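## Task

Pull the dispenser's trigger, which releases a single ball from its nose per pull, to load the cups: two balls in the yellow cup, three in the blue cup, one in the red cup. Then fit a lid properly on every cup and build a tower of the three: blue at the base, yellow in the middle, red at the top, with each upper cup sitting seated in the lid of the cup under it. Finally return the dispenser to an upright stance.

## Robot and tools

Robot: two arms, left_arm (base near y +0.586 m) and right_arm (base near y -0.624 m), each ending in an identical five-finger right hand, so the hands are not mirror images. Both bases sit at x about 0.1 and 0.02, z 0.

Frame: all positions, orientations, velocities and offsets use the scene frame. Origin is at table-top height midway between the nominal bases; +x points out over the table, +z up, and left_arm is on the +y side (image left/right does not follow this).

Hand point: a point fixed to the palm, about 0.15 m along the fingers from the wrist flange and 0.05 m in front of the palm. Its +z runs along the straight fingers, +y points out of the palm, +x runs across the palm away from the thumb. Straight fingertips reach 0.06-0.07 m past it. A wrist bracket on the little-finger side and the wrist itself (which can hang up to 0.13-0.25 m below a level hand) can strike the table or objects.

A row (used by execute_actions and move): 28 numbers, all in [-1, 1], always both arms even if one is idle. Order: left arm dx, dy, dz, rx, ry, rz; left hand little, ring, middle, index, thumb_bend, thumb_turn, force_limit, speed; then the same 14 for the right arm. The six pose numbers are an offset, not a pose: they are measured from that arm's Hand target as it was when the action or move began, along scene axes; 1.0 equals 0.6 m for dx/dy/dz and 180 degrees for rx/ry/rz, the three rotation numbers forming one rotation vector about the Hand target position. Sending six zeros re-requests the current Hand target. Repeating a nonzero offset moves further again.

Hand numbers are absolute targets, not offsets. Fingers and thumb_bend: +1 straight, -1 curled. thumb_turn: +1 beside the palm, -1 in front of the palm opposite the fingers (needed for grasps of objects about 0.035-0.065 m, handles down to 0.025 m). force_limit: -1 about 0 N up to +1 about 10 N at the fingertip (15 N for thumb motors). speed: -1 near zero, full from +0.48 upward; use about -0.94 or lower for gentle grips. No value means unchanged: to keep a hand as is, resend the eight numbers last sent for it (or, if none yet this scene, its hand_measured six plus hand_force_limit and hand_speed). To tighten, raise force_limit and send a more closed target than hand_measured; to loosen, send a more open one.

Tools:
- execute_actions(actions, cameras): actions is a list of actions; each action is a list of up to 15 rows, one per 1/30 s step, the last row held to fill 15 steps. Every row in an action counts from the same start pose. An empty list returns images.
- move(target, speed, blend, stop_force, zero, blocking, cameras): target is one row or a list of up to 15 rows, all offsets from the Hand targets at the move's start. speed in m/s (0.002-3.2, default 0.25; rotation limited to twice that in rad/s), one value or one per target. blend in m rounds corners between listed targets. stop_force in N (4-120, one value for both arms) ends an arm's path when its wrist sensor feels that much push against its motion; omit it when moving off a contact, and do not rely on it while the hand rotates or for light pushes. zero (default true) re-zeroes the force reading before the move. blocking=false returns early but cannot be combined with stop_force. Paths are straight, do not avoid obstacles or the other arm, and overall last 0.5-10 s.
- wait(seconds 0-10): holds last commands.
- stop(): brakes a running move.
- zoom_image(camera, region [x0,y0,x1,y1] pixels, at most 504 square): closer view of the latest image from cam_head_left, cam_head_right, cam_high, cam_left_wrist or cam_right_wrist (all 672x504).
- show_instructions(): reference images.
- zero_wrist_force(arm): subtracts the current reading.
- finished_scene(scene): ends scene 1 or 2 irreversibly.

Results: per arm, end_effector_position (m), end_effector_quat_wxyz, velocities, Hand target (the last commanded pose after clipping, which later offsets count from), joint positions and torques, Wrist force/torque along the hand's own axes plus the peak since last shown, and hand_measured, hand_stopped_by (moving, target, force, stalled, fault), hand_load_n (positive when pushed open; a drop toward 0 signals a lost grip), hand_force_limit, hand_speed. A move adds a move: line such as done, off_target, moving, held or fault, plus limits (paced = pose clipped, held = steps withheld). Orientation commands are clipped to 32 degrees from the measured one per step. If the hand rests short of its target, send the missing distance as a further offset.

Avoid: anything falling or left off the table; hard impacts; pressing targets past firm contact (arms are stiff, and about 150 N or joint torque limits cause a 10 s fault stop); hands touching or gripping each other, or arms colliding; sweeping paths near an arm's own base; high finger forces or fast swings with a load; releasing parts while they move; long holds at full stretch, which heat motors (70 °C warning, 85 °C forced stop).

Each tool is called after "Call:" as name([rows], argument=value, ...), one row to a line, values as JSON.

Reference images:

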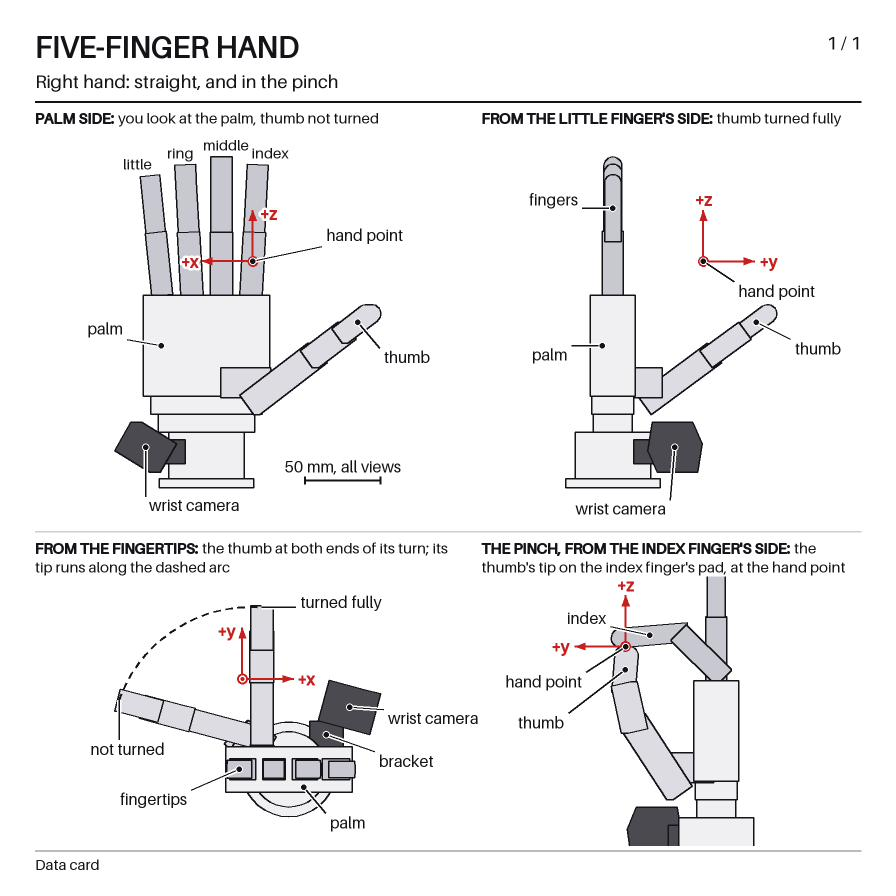

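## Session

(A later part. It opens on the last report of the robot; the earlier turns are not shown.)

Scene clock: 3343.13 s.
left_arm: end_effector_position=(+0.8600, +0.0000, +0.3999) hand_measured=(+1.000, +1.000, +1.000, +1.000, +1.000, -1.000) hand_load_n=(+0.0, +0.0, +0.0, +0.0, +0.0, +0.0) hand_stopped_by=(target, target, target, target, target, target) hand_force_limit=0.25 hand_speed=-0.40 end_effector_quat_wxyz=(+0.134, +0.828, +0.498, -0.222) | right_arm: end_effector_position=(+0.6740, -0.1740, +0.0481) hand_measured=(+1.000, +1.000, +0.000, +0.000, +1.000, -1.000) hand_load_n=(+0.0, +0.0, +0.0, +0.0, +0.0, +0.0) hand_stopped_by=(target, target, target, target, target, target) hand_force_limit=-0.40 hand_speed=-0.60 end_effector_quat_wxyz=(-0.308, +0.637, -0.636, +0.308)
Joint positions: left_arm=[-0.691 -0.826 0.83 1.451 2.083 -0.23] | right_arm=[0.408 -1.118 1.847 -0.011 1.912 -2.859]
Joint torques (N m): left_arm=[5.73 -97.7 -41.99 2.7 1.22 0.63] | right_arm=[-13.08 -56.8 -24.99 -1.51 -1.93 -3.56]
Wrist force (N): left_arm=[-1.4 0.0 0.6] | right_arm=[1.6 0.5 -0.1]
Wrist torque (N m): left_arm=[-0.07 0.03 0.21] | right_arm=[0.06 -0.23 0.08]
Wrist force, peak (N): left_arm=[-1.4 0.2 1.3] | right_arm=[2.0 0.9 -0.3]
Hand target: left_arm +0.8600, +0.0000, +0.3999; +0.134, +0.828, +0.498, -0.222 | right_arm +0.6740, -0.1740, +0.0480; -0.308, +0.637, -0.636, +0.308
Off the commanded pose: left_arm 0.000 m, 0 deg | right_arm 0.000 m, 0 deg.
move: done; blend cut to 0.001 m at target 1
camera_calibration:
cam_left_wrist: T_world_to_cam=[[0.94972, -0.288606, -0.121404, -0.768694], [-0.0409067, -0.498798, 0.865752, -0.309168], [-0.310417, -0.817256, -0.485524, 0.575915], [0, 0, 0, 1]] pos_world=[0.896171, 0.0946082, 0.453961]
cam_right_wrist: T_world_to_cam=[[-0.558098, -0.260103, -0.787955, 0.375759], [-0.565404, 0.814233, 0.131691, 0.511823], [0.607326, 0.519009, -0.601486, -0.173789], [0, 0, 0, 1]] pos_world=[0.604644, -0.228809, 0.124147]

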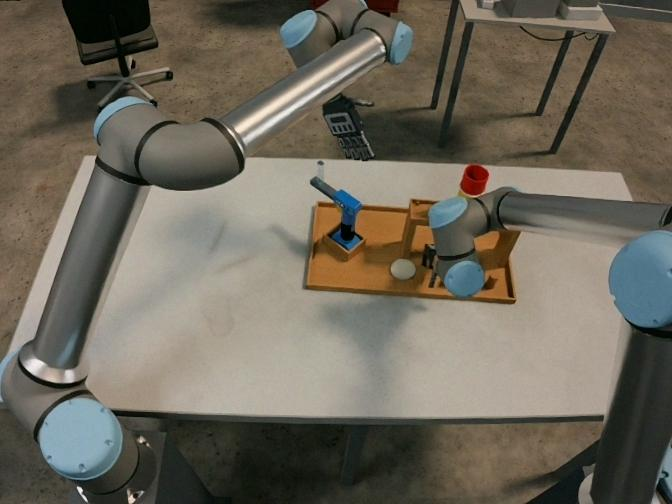

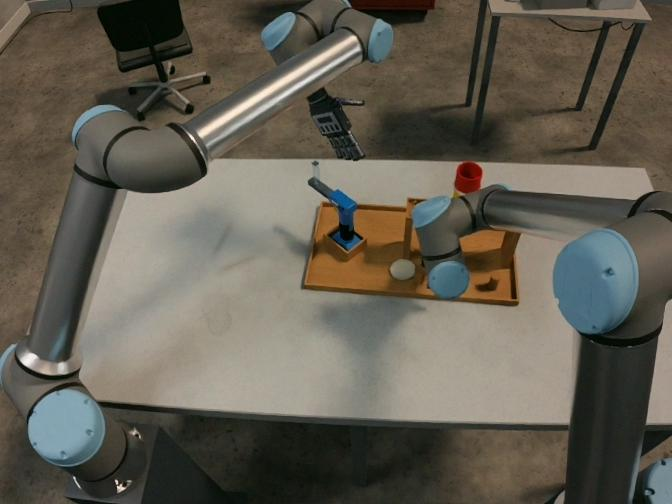

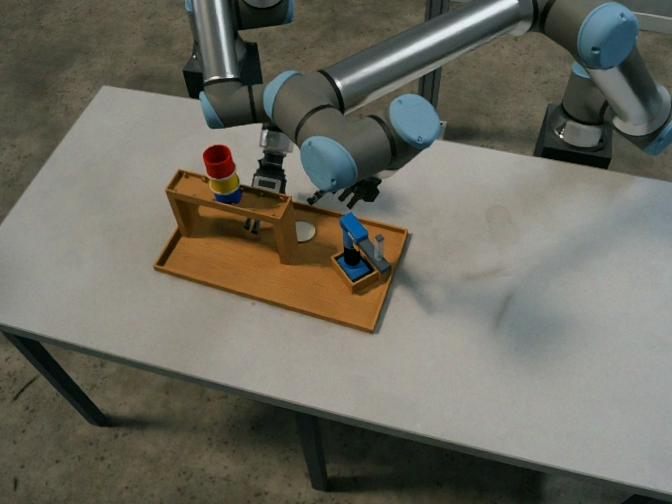

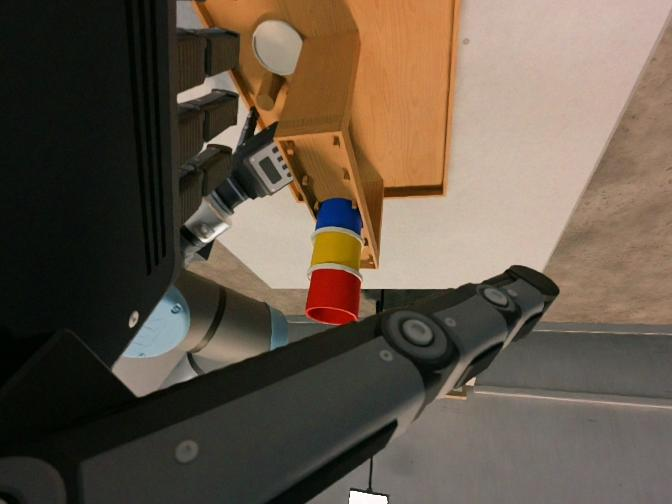

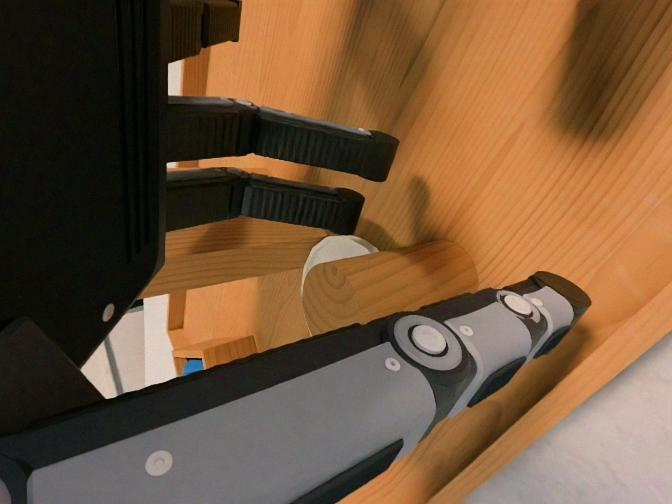

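Call:
move(target=[0,0,0,0,0,0,1,1,1,1,1,-1,0.25,-0.4,0,0,-0.03,0,0,0,1,1,0,0,1,-1,-0.4,-0.6], speed=0.008, stop_force=4, cameras=["cam_right_wrist"])

Scene clock: 3356.40 s.
left_arm: end_effector_position=(+0.8600, +0.0000, +0.3999) hand_measured=(+1.000, +1.000, +1.000, +1.000, +1.000, -1.000) hand_load_n=(+0.0, +0.0, +0.0, +0.0, +0.0, +0.0) hand_stopped_by=(target, target, target, target, target, target) hand_force_limit=0.25 hand_speed=-0.40 end_effector_quat_wxyz=(+0.134, +0.828, +0.498, -0.222) | right_arm: end_effector_position=(+0.6740, -0.1740, +0.0300) hand_measured=(+1.000, +1.000, +0.000, +0.000, +1.000, -1.000) hand_load_n=(+0.0, +0.0, +0.5, +0.0, +0.0, +0.0) hand_stopped_by=(target, target, target, target, target, target) hand_force_limit=-0.40 hand_speed=-0.60 end_effector_quat_wxyz=(-0.308, +0.637, -0.636, +0.308)
Joint positions: left_arm=[-0.691 -0.826 0.83 1.451 2.083 -0.23] | right_arm=[0.408 -1.097 1.856 -0.04 1.912 -2.859]
Joint torques (N m): left_arm=[4.58 -99.18 -40.99 3.4 0.89 0.88] | right_arm=[3.28 -58.59 -23.61 -1.46 -0.18 -2.99]
Wrist force (N): left_arm=[-1.4 0.1 0.7] | right_arm=[1.4 0.7 -0.2]
Wrist torque (N m): left_arm=[-0.07 0.03 0.21] | right_arm=[0.09 -0.19 0.11]
Wrist force, peak (N): left_arm=[-1.6 0.1 1.1] | right_arm=[1.9 1.3 -0.3]
Hand target: left_arm +0.8600, +0.0000, +0.3999; +0.134, +0.828, +0.498, -0.222 | right_arm +0.6740, -0.1740, +0.0300; -0.308, +0.637, -0.636, +0.308
Off the commanded pose: left_arm 0.000 m, 0 deg | right_arm 0.000 m, 0 deg.
move: done
camera_calibration:
cam_right_wrist: T_world_to_cam=[[-0.558098, -0.260103, -0.787955, 0.361575], [-0.565404, 0.814233, 0.131691, 0.514193], [0.607326, 0.519009, -0.601486, -0.184616], [0, 0, 0, 1]] pos_world=[0.604644, -0.228809, 0.106147]
Images, in order (width x height): cam_right_wrist 672x504.

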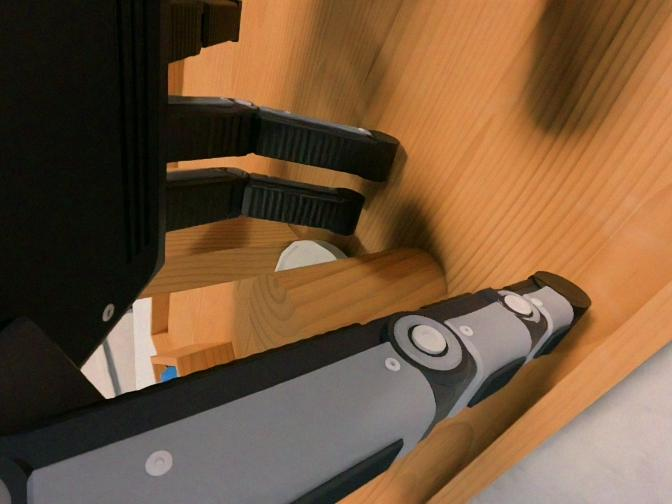

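Call:
move(target=[0,0,0,0,0,0,1,1,1,1,1,-1,0.25,-0.4,0,0,-0.025,0,0,0,1,1,0,0,1,-1,-0.4,-0.6], speed=0.008, stop_force=4, cameras=["cam_right_wrist"])

Call:
zoom_image(camera="cam_right_wrist", region=[250, 120, 500, 360])

Scene clock: 3361.40 s.
left_arm: end_effector_position=(+0.8600, +0.0000, +0.3999) hand_measured=(+1.000, +1.000, +1.000, +1.000, +1.000, -1.000) hand_load_n=(+0.0, +0.0, +0.0, +0.0, -0.5, +0.0) hand_stopped_by=(target, target, target, target, target, target) hand_force_limit=0.25 hand_speed=-0.40 end_effector_quat_wxyz=(+0.134, +0.828, +0.498, -0.222) | right_arm: end_effector_position=(+0.6740, -0.1740, +0.0274) hand_measured=(+1.000, +1.000, +0.000, +0.000, +1.000, -1.000) hand_load_n=(+0.0, -0.5, -0.5, +0.0, +0.0, +0.0) hand_stopped_by=(target, target, target, target, target, target) hand_force_limit=-0.40 hand_speed=-0.60 end_effector_quat_wxyz=(-0.308, +0.637, -0.636, +0.308)
Joint positions: left_arm=[-0.691 -0.826 0.83 1.451 2.083 -0.23] | right_arm=[0.408 -1.094 1.857 -0.045 1.912 -2.859]
Joint torques (N m): left_arm=[4.58 -98.55 -41.17 2.72 0.87 1.05] | right_arm=[1.21 -73.97 -30.49 4.78 0.49 -3.21]
Wrist force (N): left_arm=[-1.3 0.1 0.7] | right_arm=[1.5 -3.8 -2.7]
Wrist torque (N m): left_arm=[-0.07 0.01 0.22] | right_arm=[0.20 -0.12 0.02]
Wrist force, peak (N): left_arm=[-1.7 0.3 0.8] | right_arm=[2.6 -7.7 -5.7]
Hand target: left_arm +0.8600, +0.0000, +0.3999; +0.134, +0.828, +0.498, -0.222 | right_arm +0.6740, -0.1740, +0.0275; -0.308, +0.637, -0.636, +0.308 (not the last commanded pose)
Off the commanded pose: left_arm 0.000 m, 0 deg | right_arm 0.012 m, 0 deg.
move: contact (right_arm)
camera_calibration:
cam_right_wrist: T_world_to_cam=[[-0.558098, -0.260103, -0.787955, 0.359527], [-0.565404, 0.814233, 0.131691, 0.514536], [0.607326, 0.519009, -0.601486, -0.18618], [0, 0, 0, 1]] pos_world=[0.604644, -0.228809, 0.103547]
Images, in order (width x height): cam_right_wrist 672x504.

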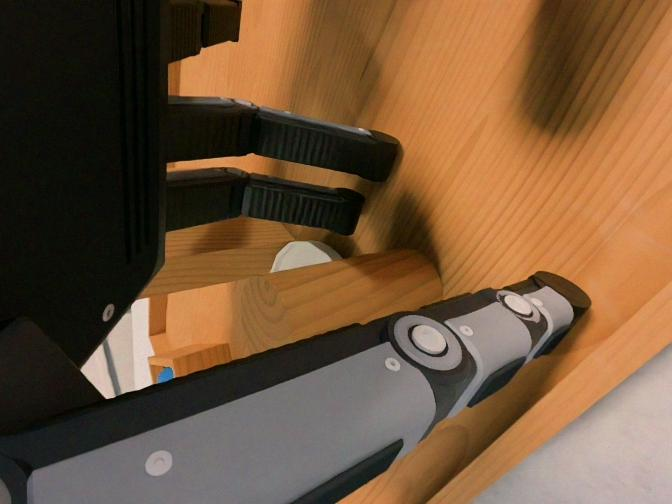

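Scaled by 2.016 from the camera's 672x504 image, which has a finer 960x720 frame.

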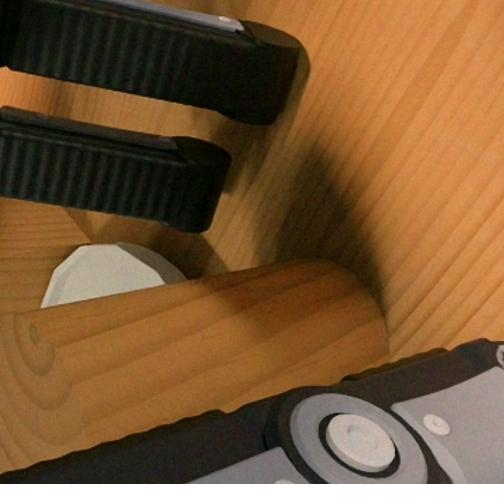

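Call:
move(target=[0,0,0,0,0,0,1,1,1,1,1,-1,0.25,-0.4,0,0,0.0042,0,0,0,1,1,0,0,1,-1,-0.4,-0.6], speed=0.02)

Call:
move(target=[0,0,0,0,0,0,1,1,1,1,1,-1,0.25,-0.4,0,0.05,0,0,0,0,1,1,0,0,1,-1,-0.4,-0.6], speed=0.03, stop_force=6, cameras=["all"])

Scene clock: 3387.27 s.
left_arm: end_effector_position=(+0.8600, +0.0000, +0.3999) hand_measured=(+1.000, +1.000, +1.000, +1.000, +1.000, -1.000) hand_load_n=(+0.0, +0.0, +0.0, +0.0, +0.0, +0.0) hand_stopped_by=(target, target, target, target, target, target) hand_force_limit=0.25 hand_speed=-0.40 end_effector_quat_wxyz=(+0.134, +0.828, +0.498, -0.222) | right_arm: end_effector_position=(+0.6740, -0.1740, +0.0299) hand_measured=(+1.000, +1.000, +0.000, +0.000, +1.000, -1.000) hand_load_n=(+0.0, +0.0, +0.0, +0.0, +0.0, +0.0) hand_stopped_by=(target, target, target, target, target, target) hand_force_limit=-0.40 hand_speed=-0.60 end_effector_quat_wxyz=(-0.308, +0.637, -0.636, +0.308)
Joint positions: left_arm=[-0.691 -0.826 0.83 1.451 2.083 -0.23] | right_arm=[0.408 -1.097 1.856 -0.041 1.912 -2.859]
Joint torques (N m): left_arm=[5.17 -97.26 -39.87 2.81 1.24 0.74] | right_arm=[5.87 -78.38 -38.26 4.58 -0.64 -3.63]
Wrist force (N): left_arm=[-1.2 0.1 1.0] | right_arm=[1.3 1.2 0.0]
Wrist torque (N m): left_arm=[-0.09 -0.02 0.23] | right_arm=[0.15 -0.19 0.12]
Wrist force, peak (N): left_arm=[-1.4 0.5 1.2] | right_arm=[1.7 -4.2 -3.0]
Hand target: left_arm +0.8600, +0.0000, +0.3999; +0.134, +0.828, +0.498, -0.222 | right_arm +0.6740, -0.1740, +0.0300; -0.308, +0.637, -0.636, +0.308
Off the commanded pose: left_arm 0.000 m, 0 deg | right_arm 0.000 m, 0 deg.
move: done

Scene clock: 3389.17 s.
left_arm: end_effector_position=(+0.8600, +0.0000, +0.3999) hand_measured=(+1.000, +1.000, +1.000, +1.000, +1.000, -1.000) hand_load_n=(+0.0, +0.0, +0.0, +0.0, +0.0, +0.0) hand_stopped_by=(target, target, target, target, target, target) hand_force_limit=0.25 hand_speed=-0.40 end_effector_quat_wxyz=(+0.134, +0.828, +0.498, -0.222) | right_arm: end_effector_position=(+0.6740, -0.1440, +0.0300) hand_measured=(+1.000, +1.000, +0.000, +0.000, +1.000, -1.000) hand_load_n=(+0.0, +0.0, +0.0, +0.0, +0.0, +0.0) hand_stopped_by=(target, target, target, target, target, target) hand_force_limit=-0.40 hand_speed=-0.60 end_effector_quat_wxyz=(-0.308, +0.637, -0.636, +0.308)
Joint positions: left_arm=[-0.691 -0.826 0.83 1.451 2.083 -0.23] | right_arm=[0.45 -1.069 1.811 -0.013 1.944 -2.829]
Joint torques (N m): left_arm=[3.2 -98.34 -40.12 3.18 1.57 0.85] | right_arm=[14.52 -59.54 -38.91 4.25 2.73 3.39]
Wrist force (N): left_arm=[-1.1 -0.2 0.7] | right_arm=[1.8 0.7 -0.7]
Wrist torque (N m): left_arm=[-0.12 -0.02 0.22] | right_arm=[0.13 -0.20 -0.08]
Wrist force, peak (N): left_arm=[-1.6 0.0 0.9] | right_arm=[2.1 1.4 -0.5]
Hand target: left_arm +0.8600, +0.0000, +0.3999; +0.134, +0.828, +0.498, -0.222 | right_arm +0.6740, -0.1440, +0.0300; -0.308, +0.637, -0.636, +0.308
Off the commanded pose: left_arm 0.000 m, 0 deg | right_arm 0.000 m, 0 deg.
move: done
camera_calibration:
cam_left_wrist: T_world_to_cam=[[0.94972, -0.288606, -0.121404, -0.768694], [-0.0409067, -0.498798, 0.865752, -0.309168], [-0.310417, -0.817256, -0.485524, 0.575915], [0, 0, 0, 1]] pos_world=[0.896171, 0.0946082, 0.453961]
cam_right_wrist: T_world_to_cam=[[-0.558098, -0.260103, -0.787955, 0.3693], [-0.565404, 0.814233, 0.131691, 0.489779], [0.607326, 0.519009, -0.601486, -0.200246], [0, 0, 0, 1]] pos_world=[0.604644, -0.198809, 0.106047]

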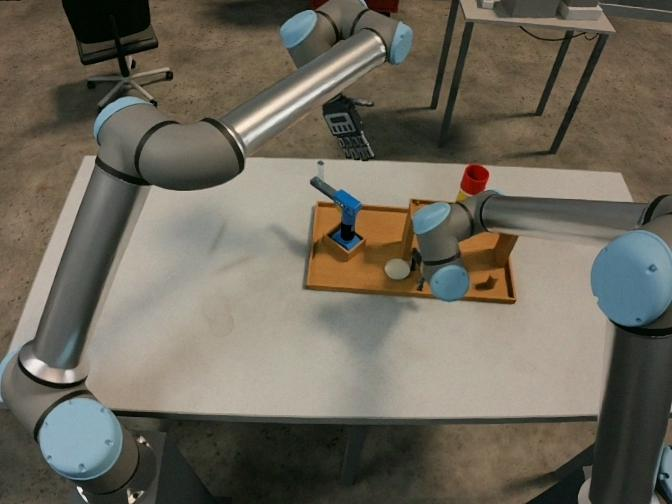

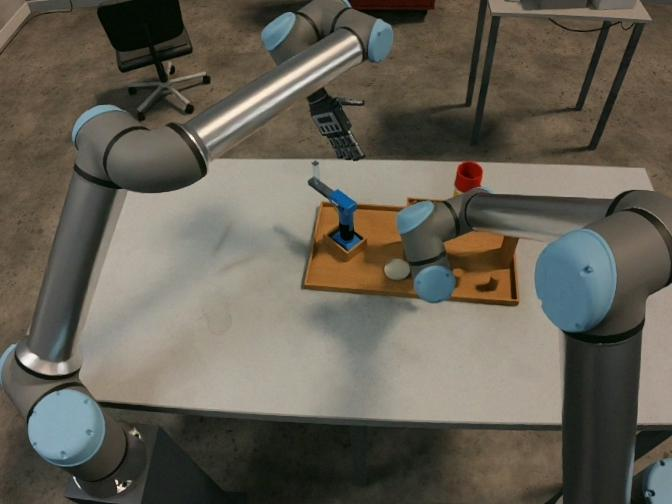

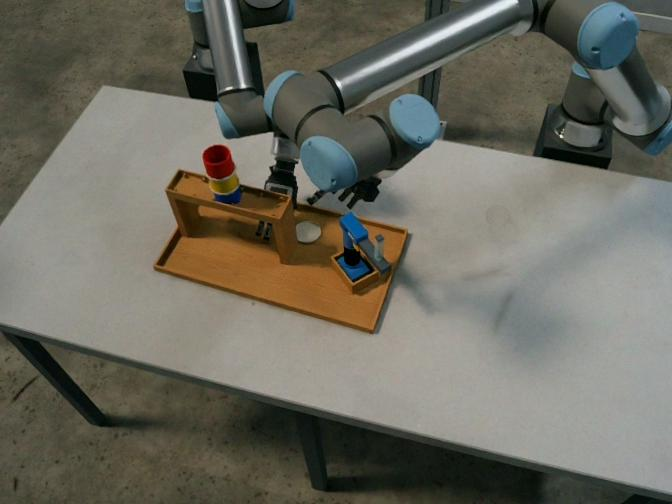

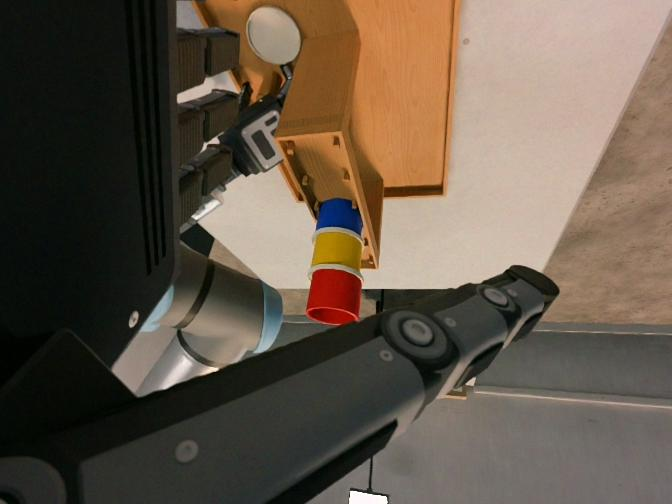

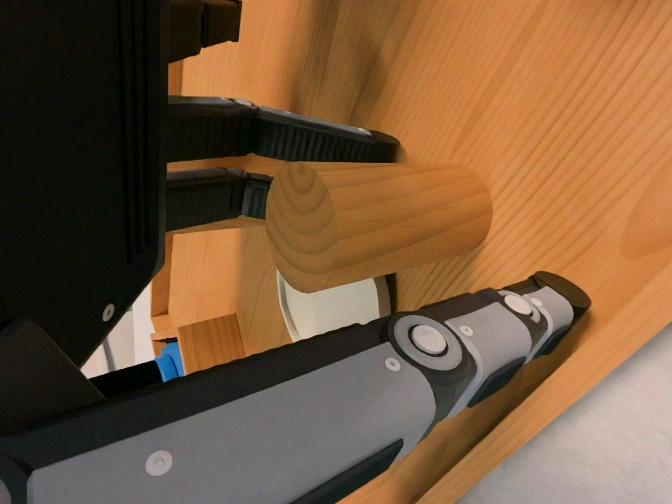

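Call:
move(target=[0,0,0,0,0,0,1,1,1,1,1,-1,0.25,-0.4,0,0.05,0,0,0,0,1,1,0,0,1,-1,-0.4,-0.6], speed=0.03, stop_force=6, cameras=["all"])

Scene clock: 3396.63 s.
left_arm: end_effector_position=(+0.8600, +0.0000, +0.3999) hand_measured=(+1.000, +1.000, +1.000, +1.000, +1.000, -1.000) hand_load_n=(+0.0, -0.5, +0.0, +0.0, +0.0, +0.0) hand_stopped_by=(target, target, target, target, target, target) hand_force_limit=0.25 hand_speed=-0.40 end_effector_quat_wxyz=(+0.134, +0.828, +0.498, -0.222) | right_arm: end_effector_position=(+0.6740, -0.1140, +0.0300) hand_measured=(+1.000, +1.000, +0.000, +0.000, +1.000, -1.000) hand_load_n=(+0.0, +0.0, +0.0, +0.5, +0.0, +0.0) hand_stopped_by=(target, target, target, target, target, target) hand_force_limit=-0.40 hand_speed=-0.60 end_effector_quat_wxyz=(-0.308, +0.637, -0.636, +0.308)
Joint positions: left_arm=[-0.691 -0.826 0.83 1.451 2.083 -0.23] | right_arm=[0.491 -1.04 1.763 0.017 1.974 -2.799]
Joint torques (N m): left_arm=[4.74 -99.21 -40.02 2.77 0.91 0.92] | right_arm=[13.06 -61.11 -39.43 4.39 2.99 3.31]
Wrist force (N): left_arm=[-1.2 0.2 0.6] | right_arm=[1.5 1.5 -0.8]
Wrist torque (N m): left_arm=[-0.05 0.00 0.23] | right_arm=[0.23 -0.09 -0.09]
Wrist force, peak (N): left_arm=[-1.7 -0.1 0.8] | right_arm=[2.4 1.2 -0.6]
Hand target: left_arm +0.8600, +0.0000, +0.3999; +0.134, +0.828, +0.498, -0.222 | right_arm +0.6740, -0.1140, +0.0300; -0.308, +0.637, -0.636, +0.308
Off the commanded pose: left_arm 0.000 m, 0 deg | right_arm 0.000 m, 0 deg.
move: done
camera_calibration:
cam_left_wrist: T_world_to_cam=[[0.94972, -0.288606, -0.121404, -0.768694], [-0.0409067, -0.498798, 0.865752, -0.309168], [-0.310417, -0.817256, -0.485524, 0.575915], [0, 0, 0, 1]] pos_world=[0.896171, 0.0946082, 0.453961]
cam_right_wrist: T_world_to_cam=[[-0.558098, -0.260103, -0.787955, 0.377103], [-0.565404, 0.814233, 0.131691, 0.465352], [0.607326, 0.519009, -0.601486, -0.215817], [0, 0, 0, 1]] pos_world=[0.604644, -0.168809, 0.106047]

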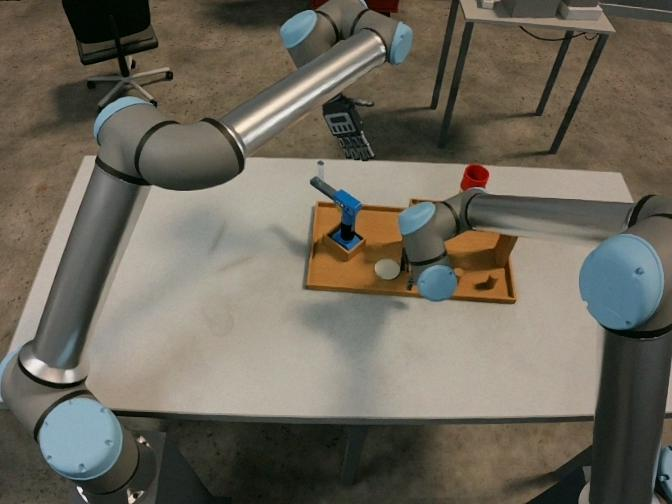

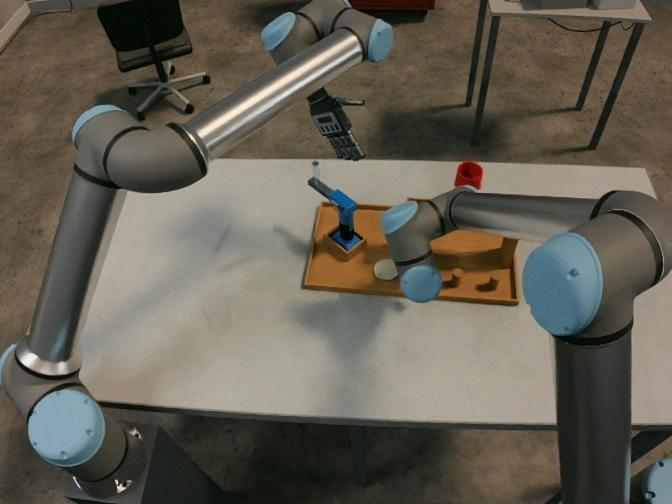

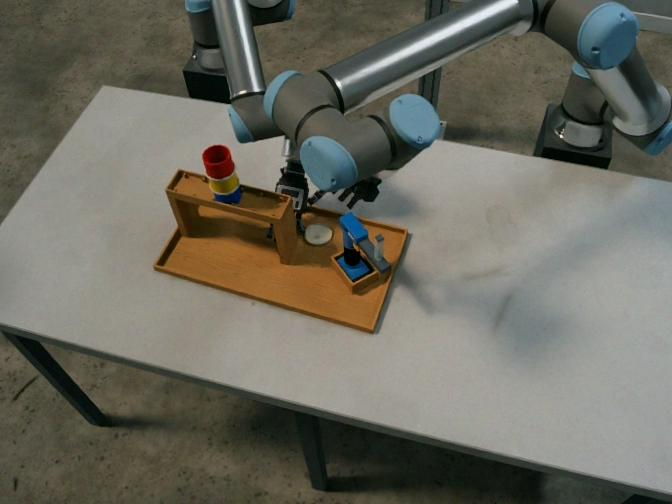

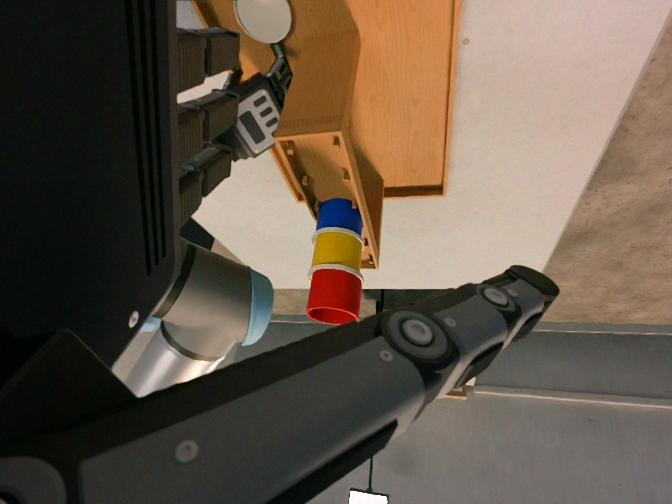

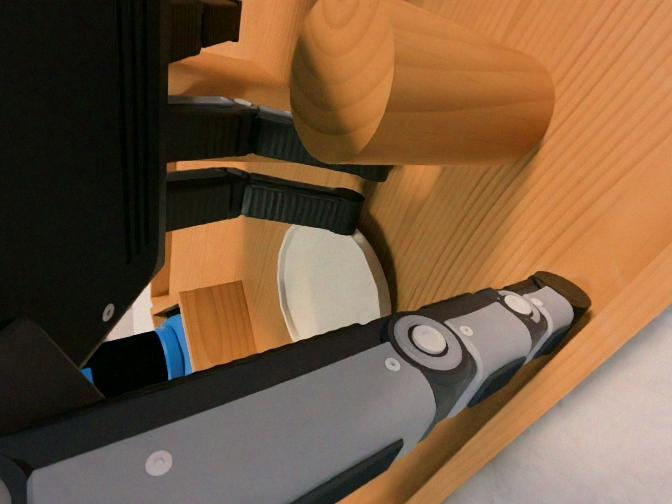

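Call:
move([
  [0,0,0,0,0,0,1,1,1,1,1,-1,0.25,-0.4,0,-0.01,0,0,0,0,1,1,0,0,1,-1,-0.4,-0.6],
  [0,0,0,0,0,0,1,1,1,1,1,-1,0.25,-0.4,0,-0.01,0.1167,0,0,0,1,1,0,0,1,-1,-0.4,-0.6],
  [0,0,0,0,0,0,1,1,1,1,1,-1,0.25,-0.4,-0.1633,-0.01,0.1167,0,0,0,1,1,0,0,1,-1,-0.4,-0.6],
  [0,0,0,0,0,0,1,1,1,1,1,-1,0.25,-0.4,-0.1633,0,0.25,0,0,0,1,1,0,0,1,-1,-0.4,-0.6],
], speed=[0.04,0.08,0.15,0.15], blend=[0,0.01,0.02,0])

Call:
execute_actions([
  [[0,0,0,0,0,0,1,1,1,1,1,-1,0.25,-0.4,0,0,0,0,0,0,-0.95,-0.95,0,0,1,-1,-0.4,-0.4]],
  [[0,0,0,0,0,0,1,1,1,1,1,-1,0.25,-0.4,0,0,0,0,0,0,-0.95,-0.95,0,0,1,-1,-0.4,-0.4]],
  [[0,0,0,0,0,0,1,1,1,1,1,-1,0.25,-0.4,0,0,0,0,0,0,-0.95,-0.95,0,0,1,-1,-0.4,-0.4]],
], cameras=["all"])

Scene clock: 3412.00 s.
left_arm: end_effector_position=(+0.8600, +0.0000, +0.3999) hand_measured=(+1.000, +1.000, +1.000, +1.000, +1.000, -1.000) hand_load_n=(+0.0, +0.0, +0.0, +0.0, +0.0, +0.0) hand_stopped_by=(target, target, target, target, target, target) hand_force_limit=0.25 hand_speed=-0.40 end_effector_quat_wxyz=(+0.134, +0.828, +0.498, -0.222) | right_arm: end_effector_position=(+0.5760, -0.1140, +0.1799) hand_measured=(+1.000, +1.000, +0.000, +0.000, +1.000, -1.000) hand_load_n=(+0.0, +0.0, +0.0, +0.0, +0.0, +0.0) hand_stopped_by=(target, target, target, target, target, target) hand_force_limit=-0.40 hand_speed=-0.60 end_effector_quat_wxyz=(-0.308, +0.637, -0.636, +0.308)
Joint positions: left_arm=[-0.691 -0.826 0.83 1.451 2.083 -0.23] | right_arm=[0.575 -1.274 1.802 0.239 2.036 -2.736]
Joint torques (N m): left_arm=[3.69 -99.66 -40.76 2.87 0.77 0.86] | right_arm=[12.67 -68.57 -44.83 4.66 3.49 4.05]
Wrist force (N): left_arm=[-1.4 0.2 0.7] | right_arm=[1.1 0.8 0.3]
Wrist torque (N m): left_arm=[-0.06 0.04 0.22] | right_arm=[0.02 -0.10 -0.10]
Wrist force, peak (N): left_arm=[-1.5 -0.1 1.4] | right_arm=[2.0 2.1 -0.2]
Hand target: left_arm +0.8600, +0.0000, +0.3999; +0.134, +0.828, +0.498, -0.222 | right_arm +0.5760, -0.1140, +0.1800; -0.308, +0.637, -0.636, +0.308
Off the commanded pose: left_arm 0.000 m, 0 deg | right_arm 0.000 m, 0 deg.
move: done

Scene clock: 3413.70 s.
left_arm: end_effector_position=(+0.8600, +0.0000, +0.3999) hand_measured=(+1.000, +1.000, +1.000, +1.000, +1.000, -1.000) hand_load_n=(+0.0, +0.0, +0.0, +0.0, +0.0, +0.0) hand_stopped_by=(target, target, target, target, target, target) hand_force_limit=0.25 hand_speed=-0.40 end_effector_quat_wxyz=(+0.134, +0.828, +0.498, -0.222) | right_arm: end_effector_position=(+0.5760, -0.1140, +0.1800) hand_measured=(-0.950, -0.950, +0.000, +0.000, +1.000, -1.000) hand_load_n=(+0.0, +0.0, +0.0, +0.0, +0.0, +0.0) hand_stopped_by=(target, target, target, target, target, target) hand_force_limit=-0.40 hand_speed=-0.40 end_effector_quat_wxyz=(-0.308, +0.637, -0.636, +0.309)
Joint positions: left_arm=[-0.691 -0.826 0.83 1.451 2.083 -0.23] | right_arm=[0.575 -1.274 1.802 0.239 2.036 -2.736]
Joint torques (N m): left_arm=[5.28 -97.52 -40.15 2.97 0.99 1.11] | right_arm=[13.61 -71.29 -39.24 2.73 0.35 3.2]
Wrist force (N): left_arm=[-1.3 0.4 0.7] | right_arm=[0.7 0.9 0.1]
Wrist torque (N m): left_arm=[-0.03 0.01 0.23] | right_arm=[0.04 -0.03 -0.12]
Wrist force, peak (N): left_arm=[-1.4 0.4 0.9] | right_arm=[1.1 1.3 -0.1]
Hand target: left_arm +0.8600, +0.0000, +0.3999; +0.134, +0.828, +0.498, -0.222 | right_arm +0.5760, -0.1140, +0.1800; -0.308, +0.637, -0.636, +0.308
Off the commanded pose: left_arm 0.000 m, 0 deg | right_arm 0.000 m, 0 deg.
camera_calibration:
cam_left_wrist: T_world_to_cam=[[0.94972, -0.288606, -0.121404, -0.768694], [-0.0409067, -0.498798, 0.865752, -0.309168], [-0.310417, -0.817256, -0.485524, 0.575915], [0, 0, 0, 1]] pos_world=[0.896171, 0.0946082, 0.453961]
cam_right_wrist: T_world_to_cam=[[-0.558098, -0.260103, -0.787955, 0.440681], [-0.565404, 0.814233, 0.131691, 0.390176], [0.607326, 0.519009, -0.601486, -0.0660157], [0, 0, 0, 1]] pos_world=[0.506644, -0.168809, 0.256147]

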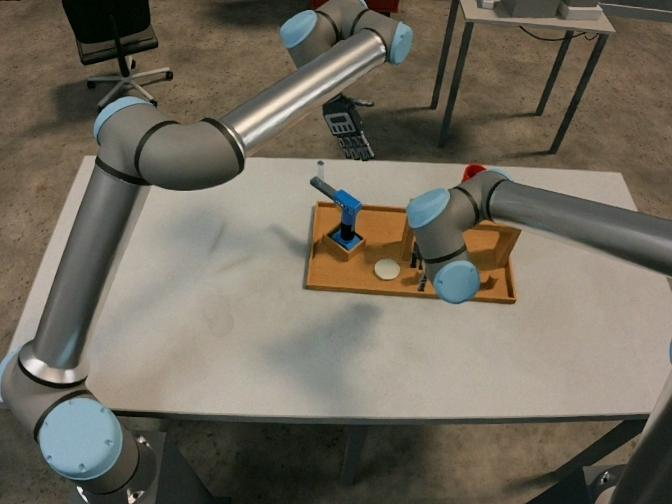

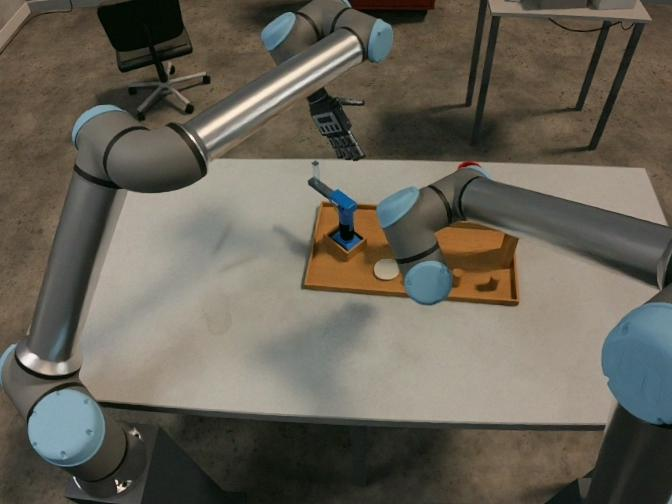

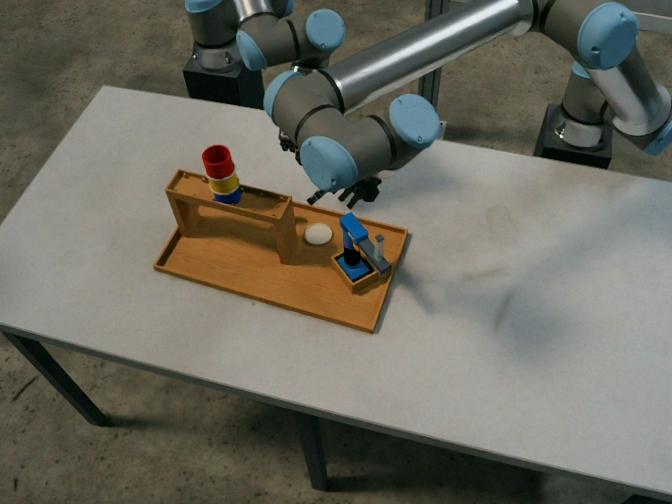

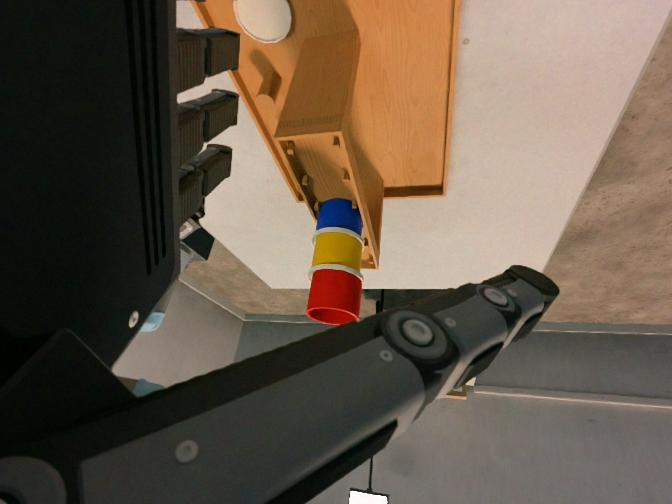

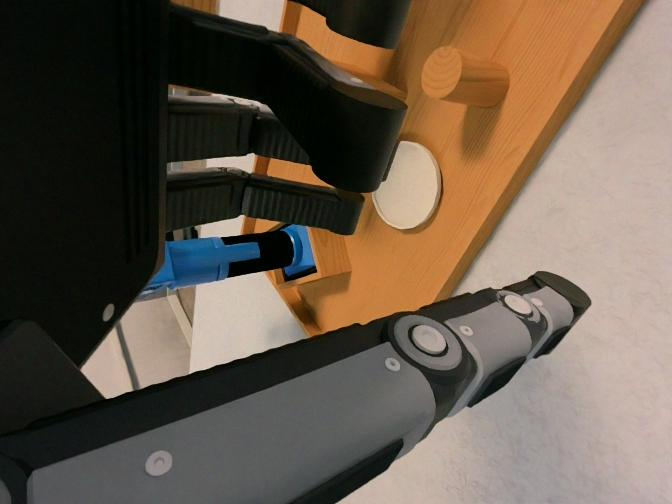

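Call:
zoom_image(camera="cam_head_left", region=[350, 230, 430, 310])

Call:
zoom_image(camera="cam_head_right", region=[350, 230, 430, 310])

Call:
zoom_image(camera="cam_right_wrist", region=[340, 20, 540, 260])

Call:
zoom_image(camera="cam_high", region=[260, 190, 380, 290])

Scaled by 6.300 from the camera's 672x504 image, which has a finer 960x720 frame.

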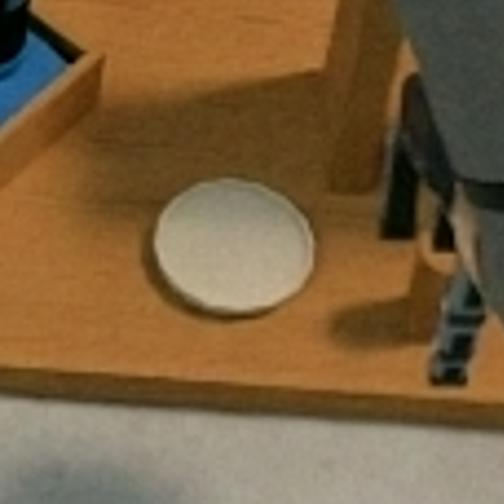

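Scaled by 6.300 from the camera's 672x504 image, which has a finer 960x720 frame.

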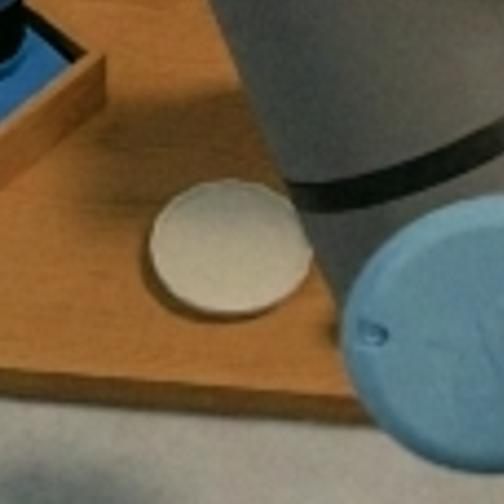

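Scaled by 2.100 from the camera's 672x504 image, which has a finer 960x720 frame.

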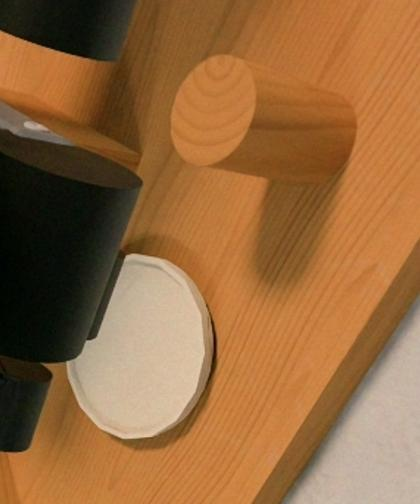

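Scaled by 4.200 from the camera's 672x504 image, which has a finer 960x720 frame.

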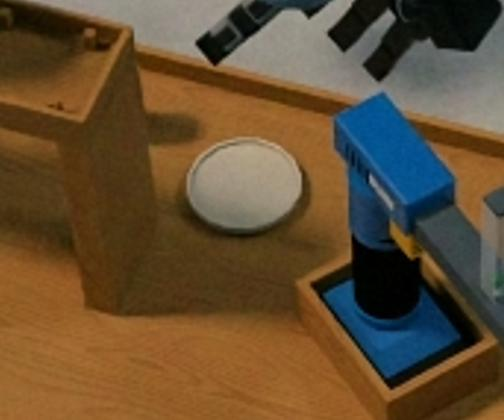

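Call:
move([
  [0,0,0,0,0,0,1,1,1,1,1,-1,0.25,-0.4,0,0,0,0,0,0,-0.95,-0.95,0.6,0.6,1,-1,-0.4,-0.6],
  [0,0,0,0,0,0,1,1,1,1,1,-1,0.25,-0.4,0.1775,0.0912,-0.0667,0,0,0,-0.95,-0.95,0.6,0.6,1,-1,-0.4,-0.6],
  [0,0,0,0,0,0,1,1,1,1,1,-1,0.25,-0.4,0.1775,0.0912,-0.2083,0,0,0,-0.95,-0.95,0.6,0.6,1,-1,-0.4,-0.6],
], speed=[0.1,0.12,0.06], blend=[0,0.01,0], cameras=["all"])

Call:
zoom_image(camera="cam_right_wrist", region=[300, 60, 600, 300])

Call:
zoom_image(camera="cam_head_left", region=[340, 200, 440, 310])

Call:
zoom_image(camera="cam_high", region=[260, 150, 400, 290])

Scene clock: 3473.00 s.
left_arm: end_effector_position=(+0.8600, +0.0000, +0.3999) hand_measured=(+1.000, +1.000, +1.000, +1.000, +1.000, -1.000) hand_load_n=(+0.0, +0.0, +0.0, +0.0, +0.0, +0.0) hand_stopped_by=(target, target, target, target, target, target) hand_force_limit=0.25 hand_speed=-0.40 end_effector_quat_wxyz=(+0.134, +0.828, +0.498, -0.222) | right_arm: end_effector_position=(+0.6825, -0.0592, +0.0551) hand_measured=(-0.950, -0.950, +0.600, +0.600, +1.000, -1.000) hand_load_n=(+0.0, +0.0, +0.0, +0.0, +0.0, +0.0) hand_stopped_by=(target, target, target, target, target, target) hand_force_limit=-0.40 hand_speed=-0.60 end_effector_quat_wxyz=(-0.308, +0.637, -0.636, +0.308)
Joint positions: left_arm=[-0.691 -0.826 0.83 1.451 2.083 -0.23] | right_arm=[0.553 -1.003 1.646 0.116 2.019 -2.753]
Joint torques (N m): left_arm=[5.25 -98.88 -38.15 2.66 0.86 0.73] | right_arm=[-14.46 -66.11 -28.28 -1 -2.06 -3.93]
Wrist force (N): left_arm=[-1.1 0.0 0.9] | right_arm=[1.5 0.8 -0.4]
Wrist torque (N m): left_arm=[-0.09 -0.02 0.23] | right_arm=[0.10 -0.08 0.10]
Wrist force, peak (N): left_arm=[-1.7 -0.1 1.1] | right_arm=[1.8 1.4 -0.4]
Hand target: left_arm +0.8600, +0.0000, +0.3999; +0.134, +0.828, +0.498, -0.222 | right_arm +0.6825, -0.0592, +0.0550; -0.308, +0.637, -0.636, +0.308
Off the commanded pose: left_arm 0.000 m, 0 deg | right_arm 0.000 m, 0 deg.
move: done
camera_calibration:
cam_left_wrist: T_world_to_cam=[[0.94972, -0.288606, -0.121404, -0.768694], [-0.0409067, -0.498798, 0.865752, -0.309168], [-0.310417, -0.817256, -0.485524, 0.575915], [0, 0, 0, 1]] pos_world=[0.896171, 0.0946082, 0.453961]
cam_right_wrist: T_world_to_cam=[[-0.558098, -0.260103, -0.787955, 0.415957], [-0.565404, 0.814233, 0.131691, 0.42222], [0.607326, 0.519009, -0.601486, -0.234263], [0, 0, 0, 1]] pos_world=[0.613144, -0.114009, 0.131247]

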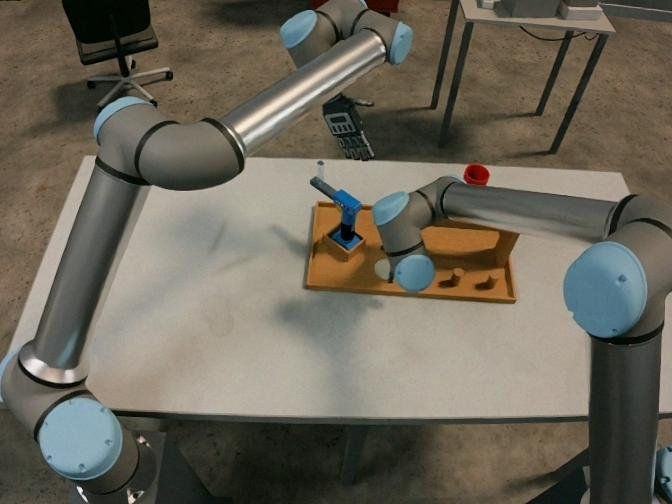

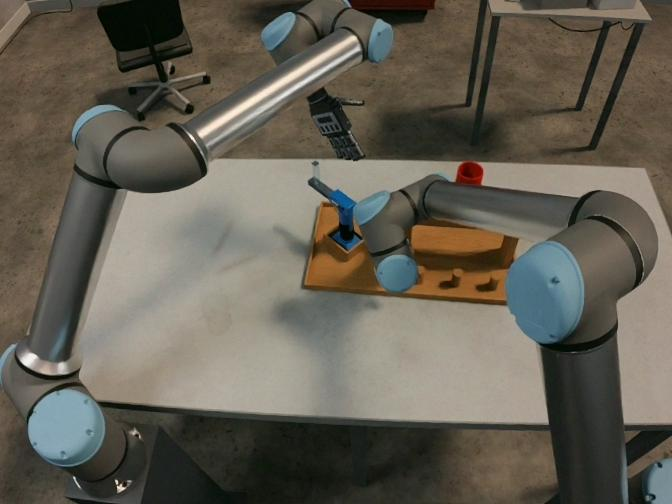

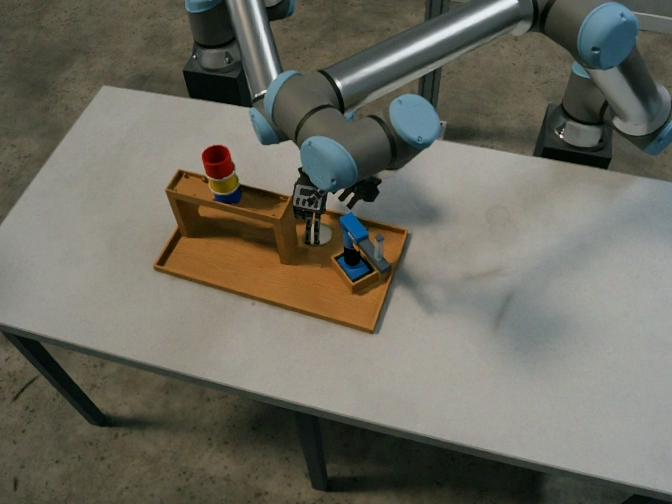

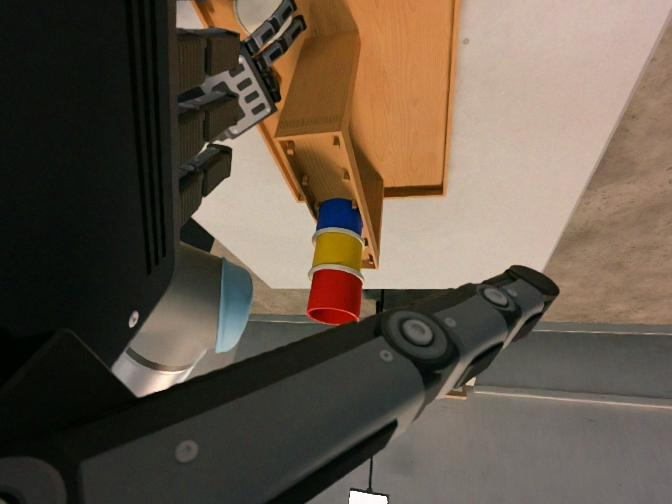

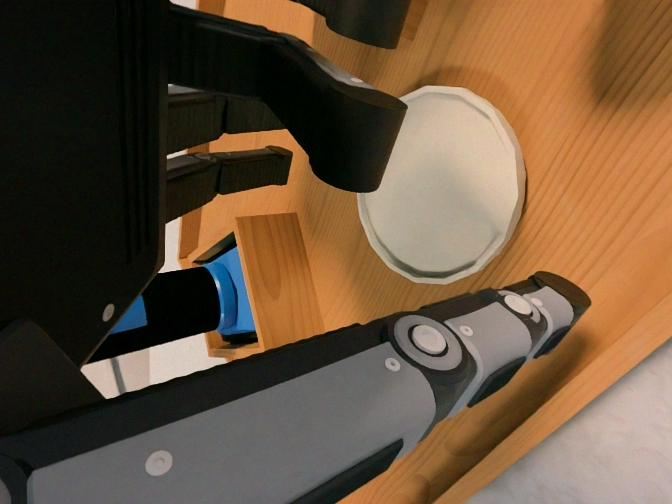

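Scaled by 1.680 from the camera's 672x504 image, which has a finer 960x720 frame.

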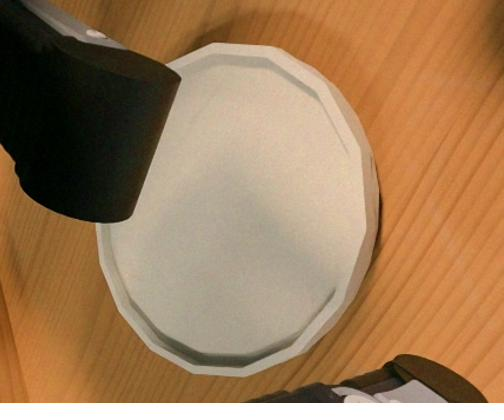

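Scaled by 4.582 from the camera's 672x504 image, which has a finer 960x720 frame.

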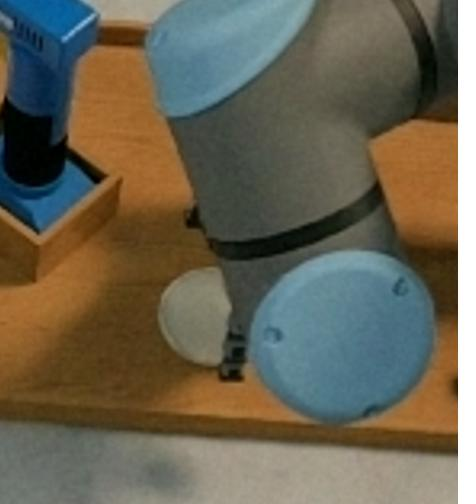

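Scaled by 3.600 from the camera's 672x504 image, which has a finer 960x720 frame.

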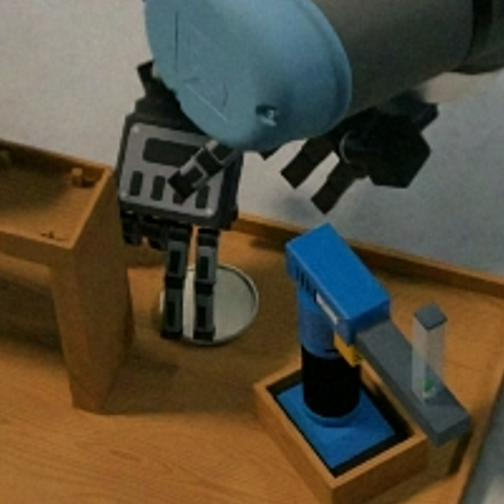

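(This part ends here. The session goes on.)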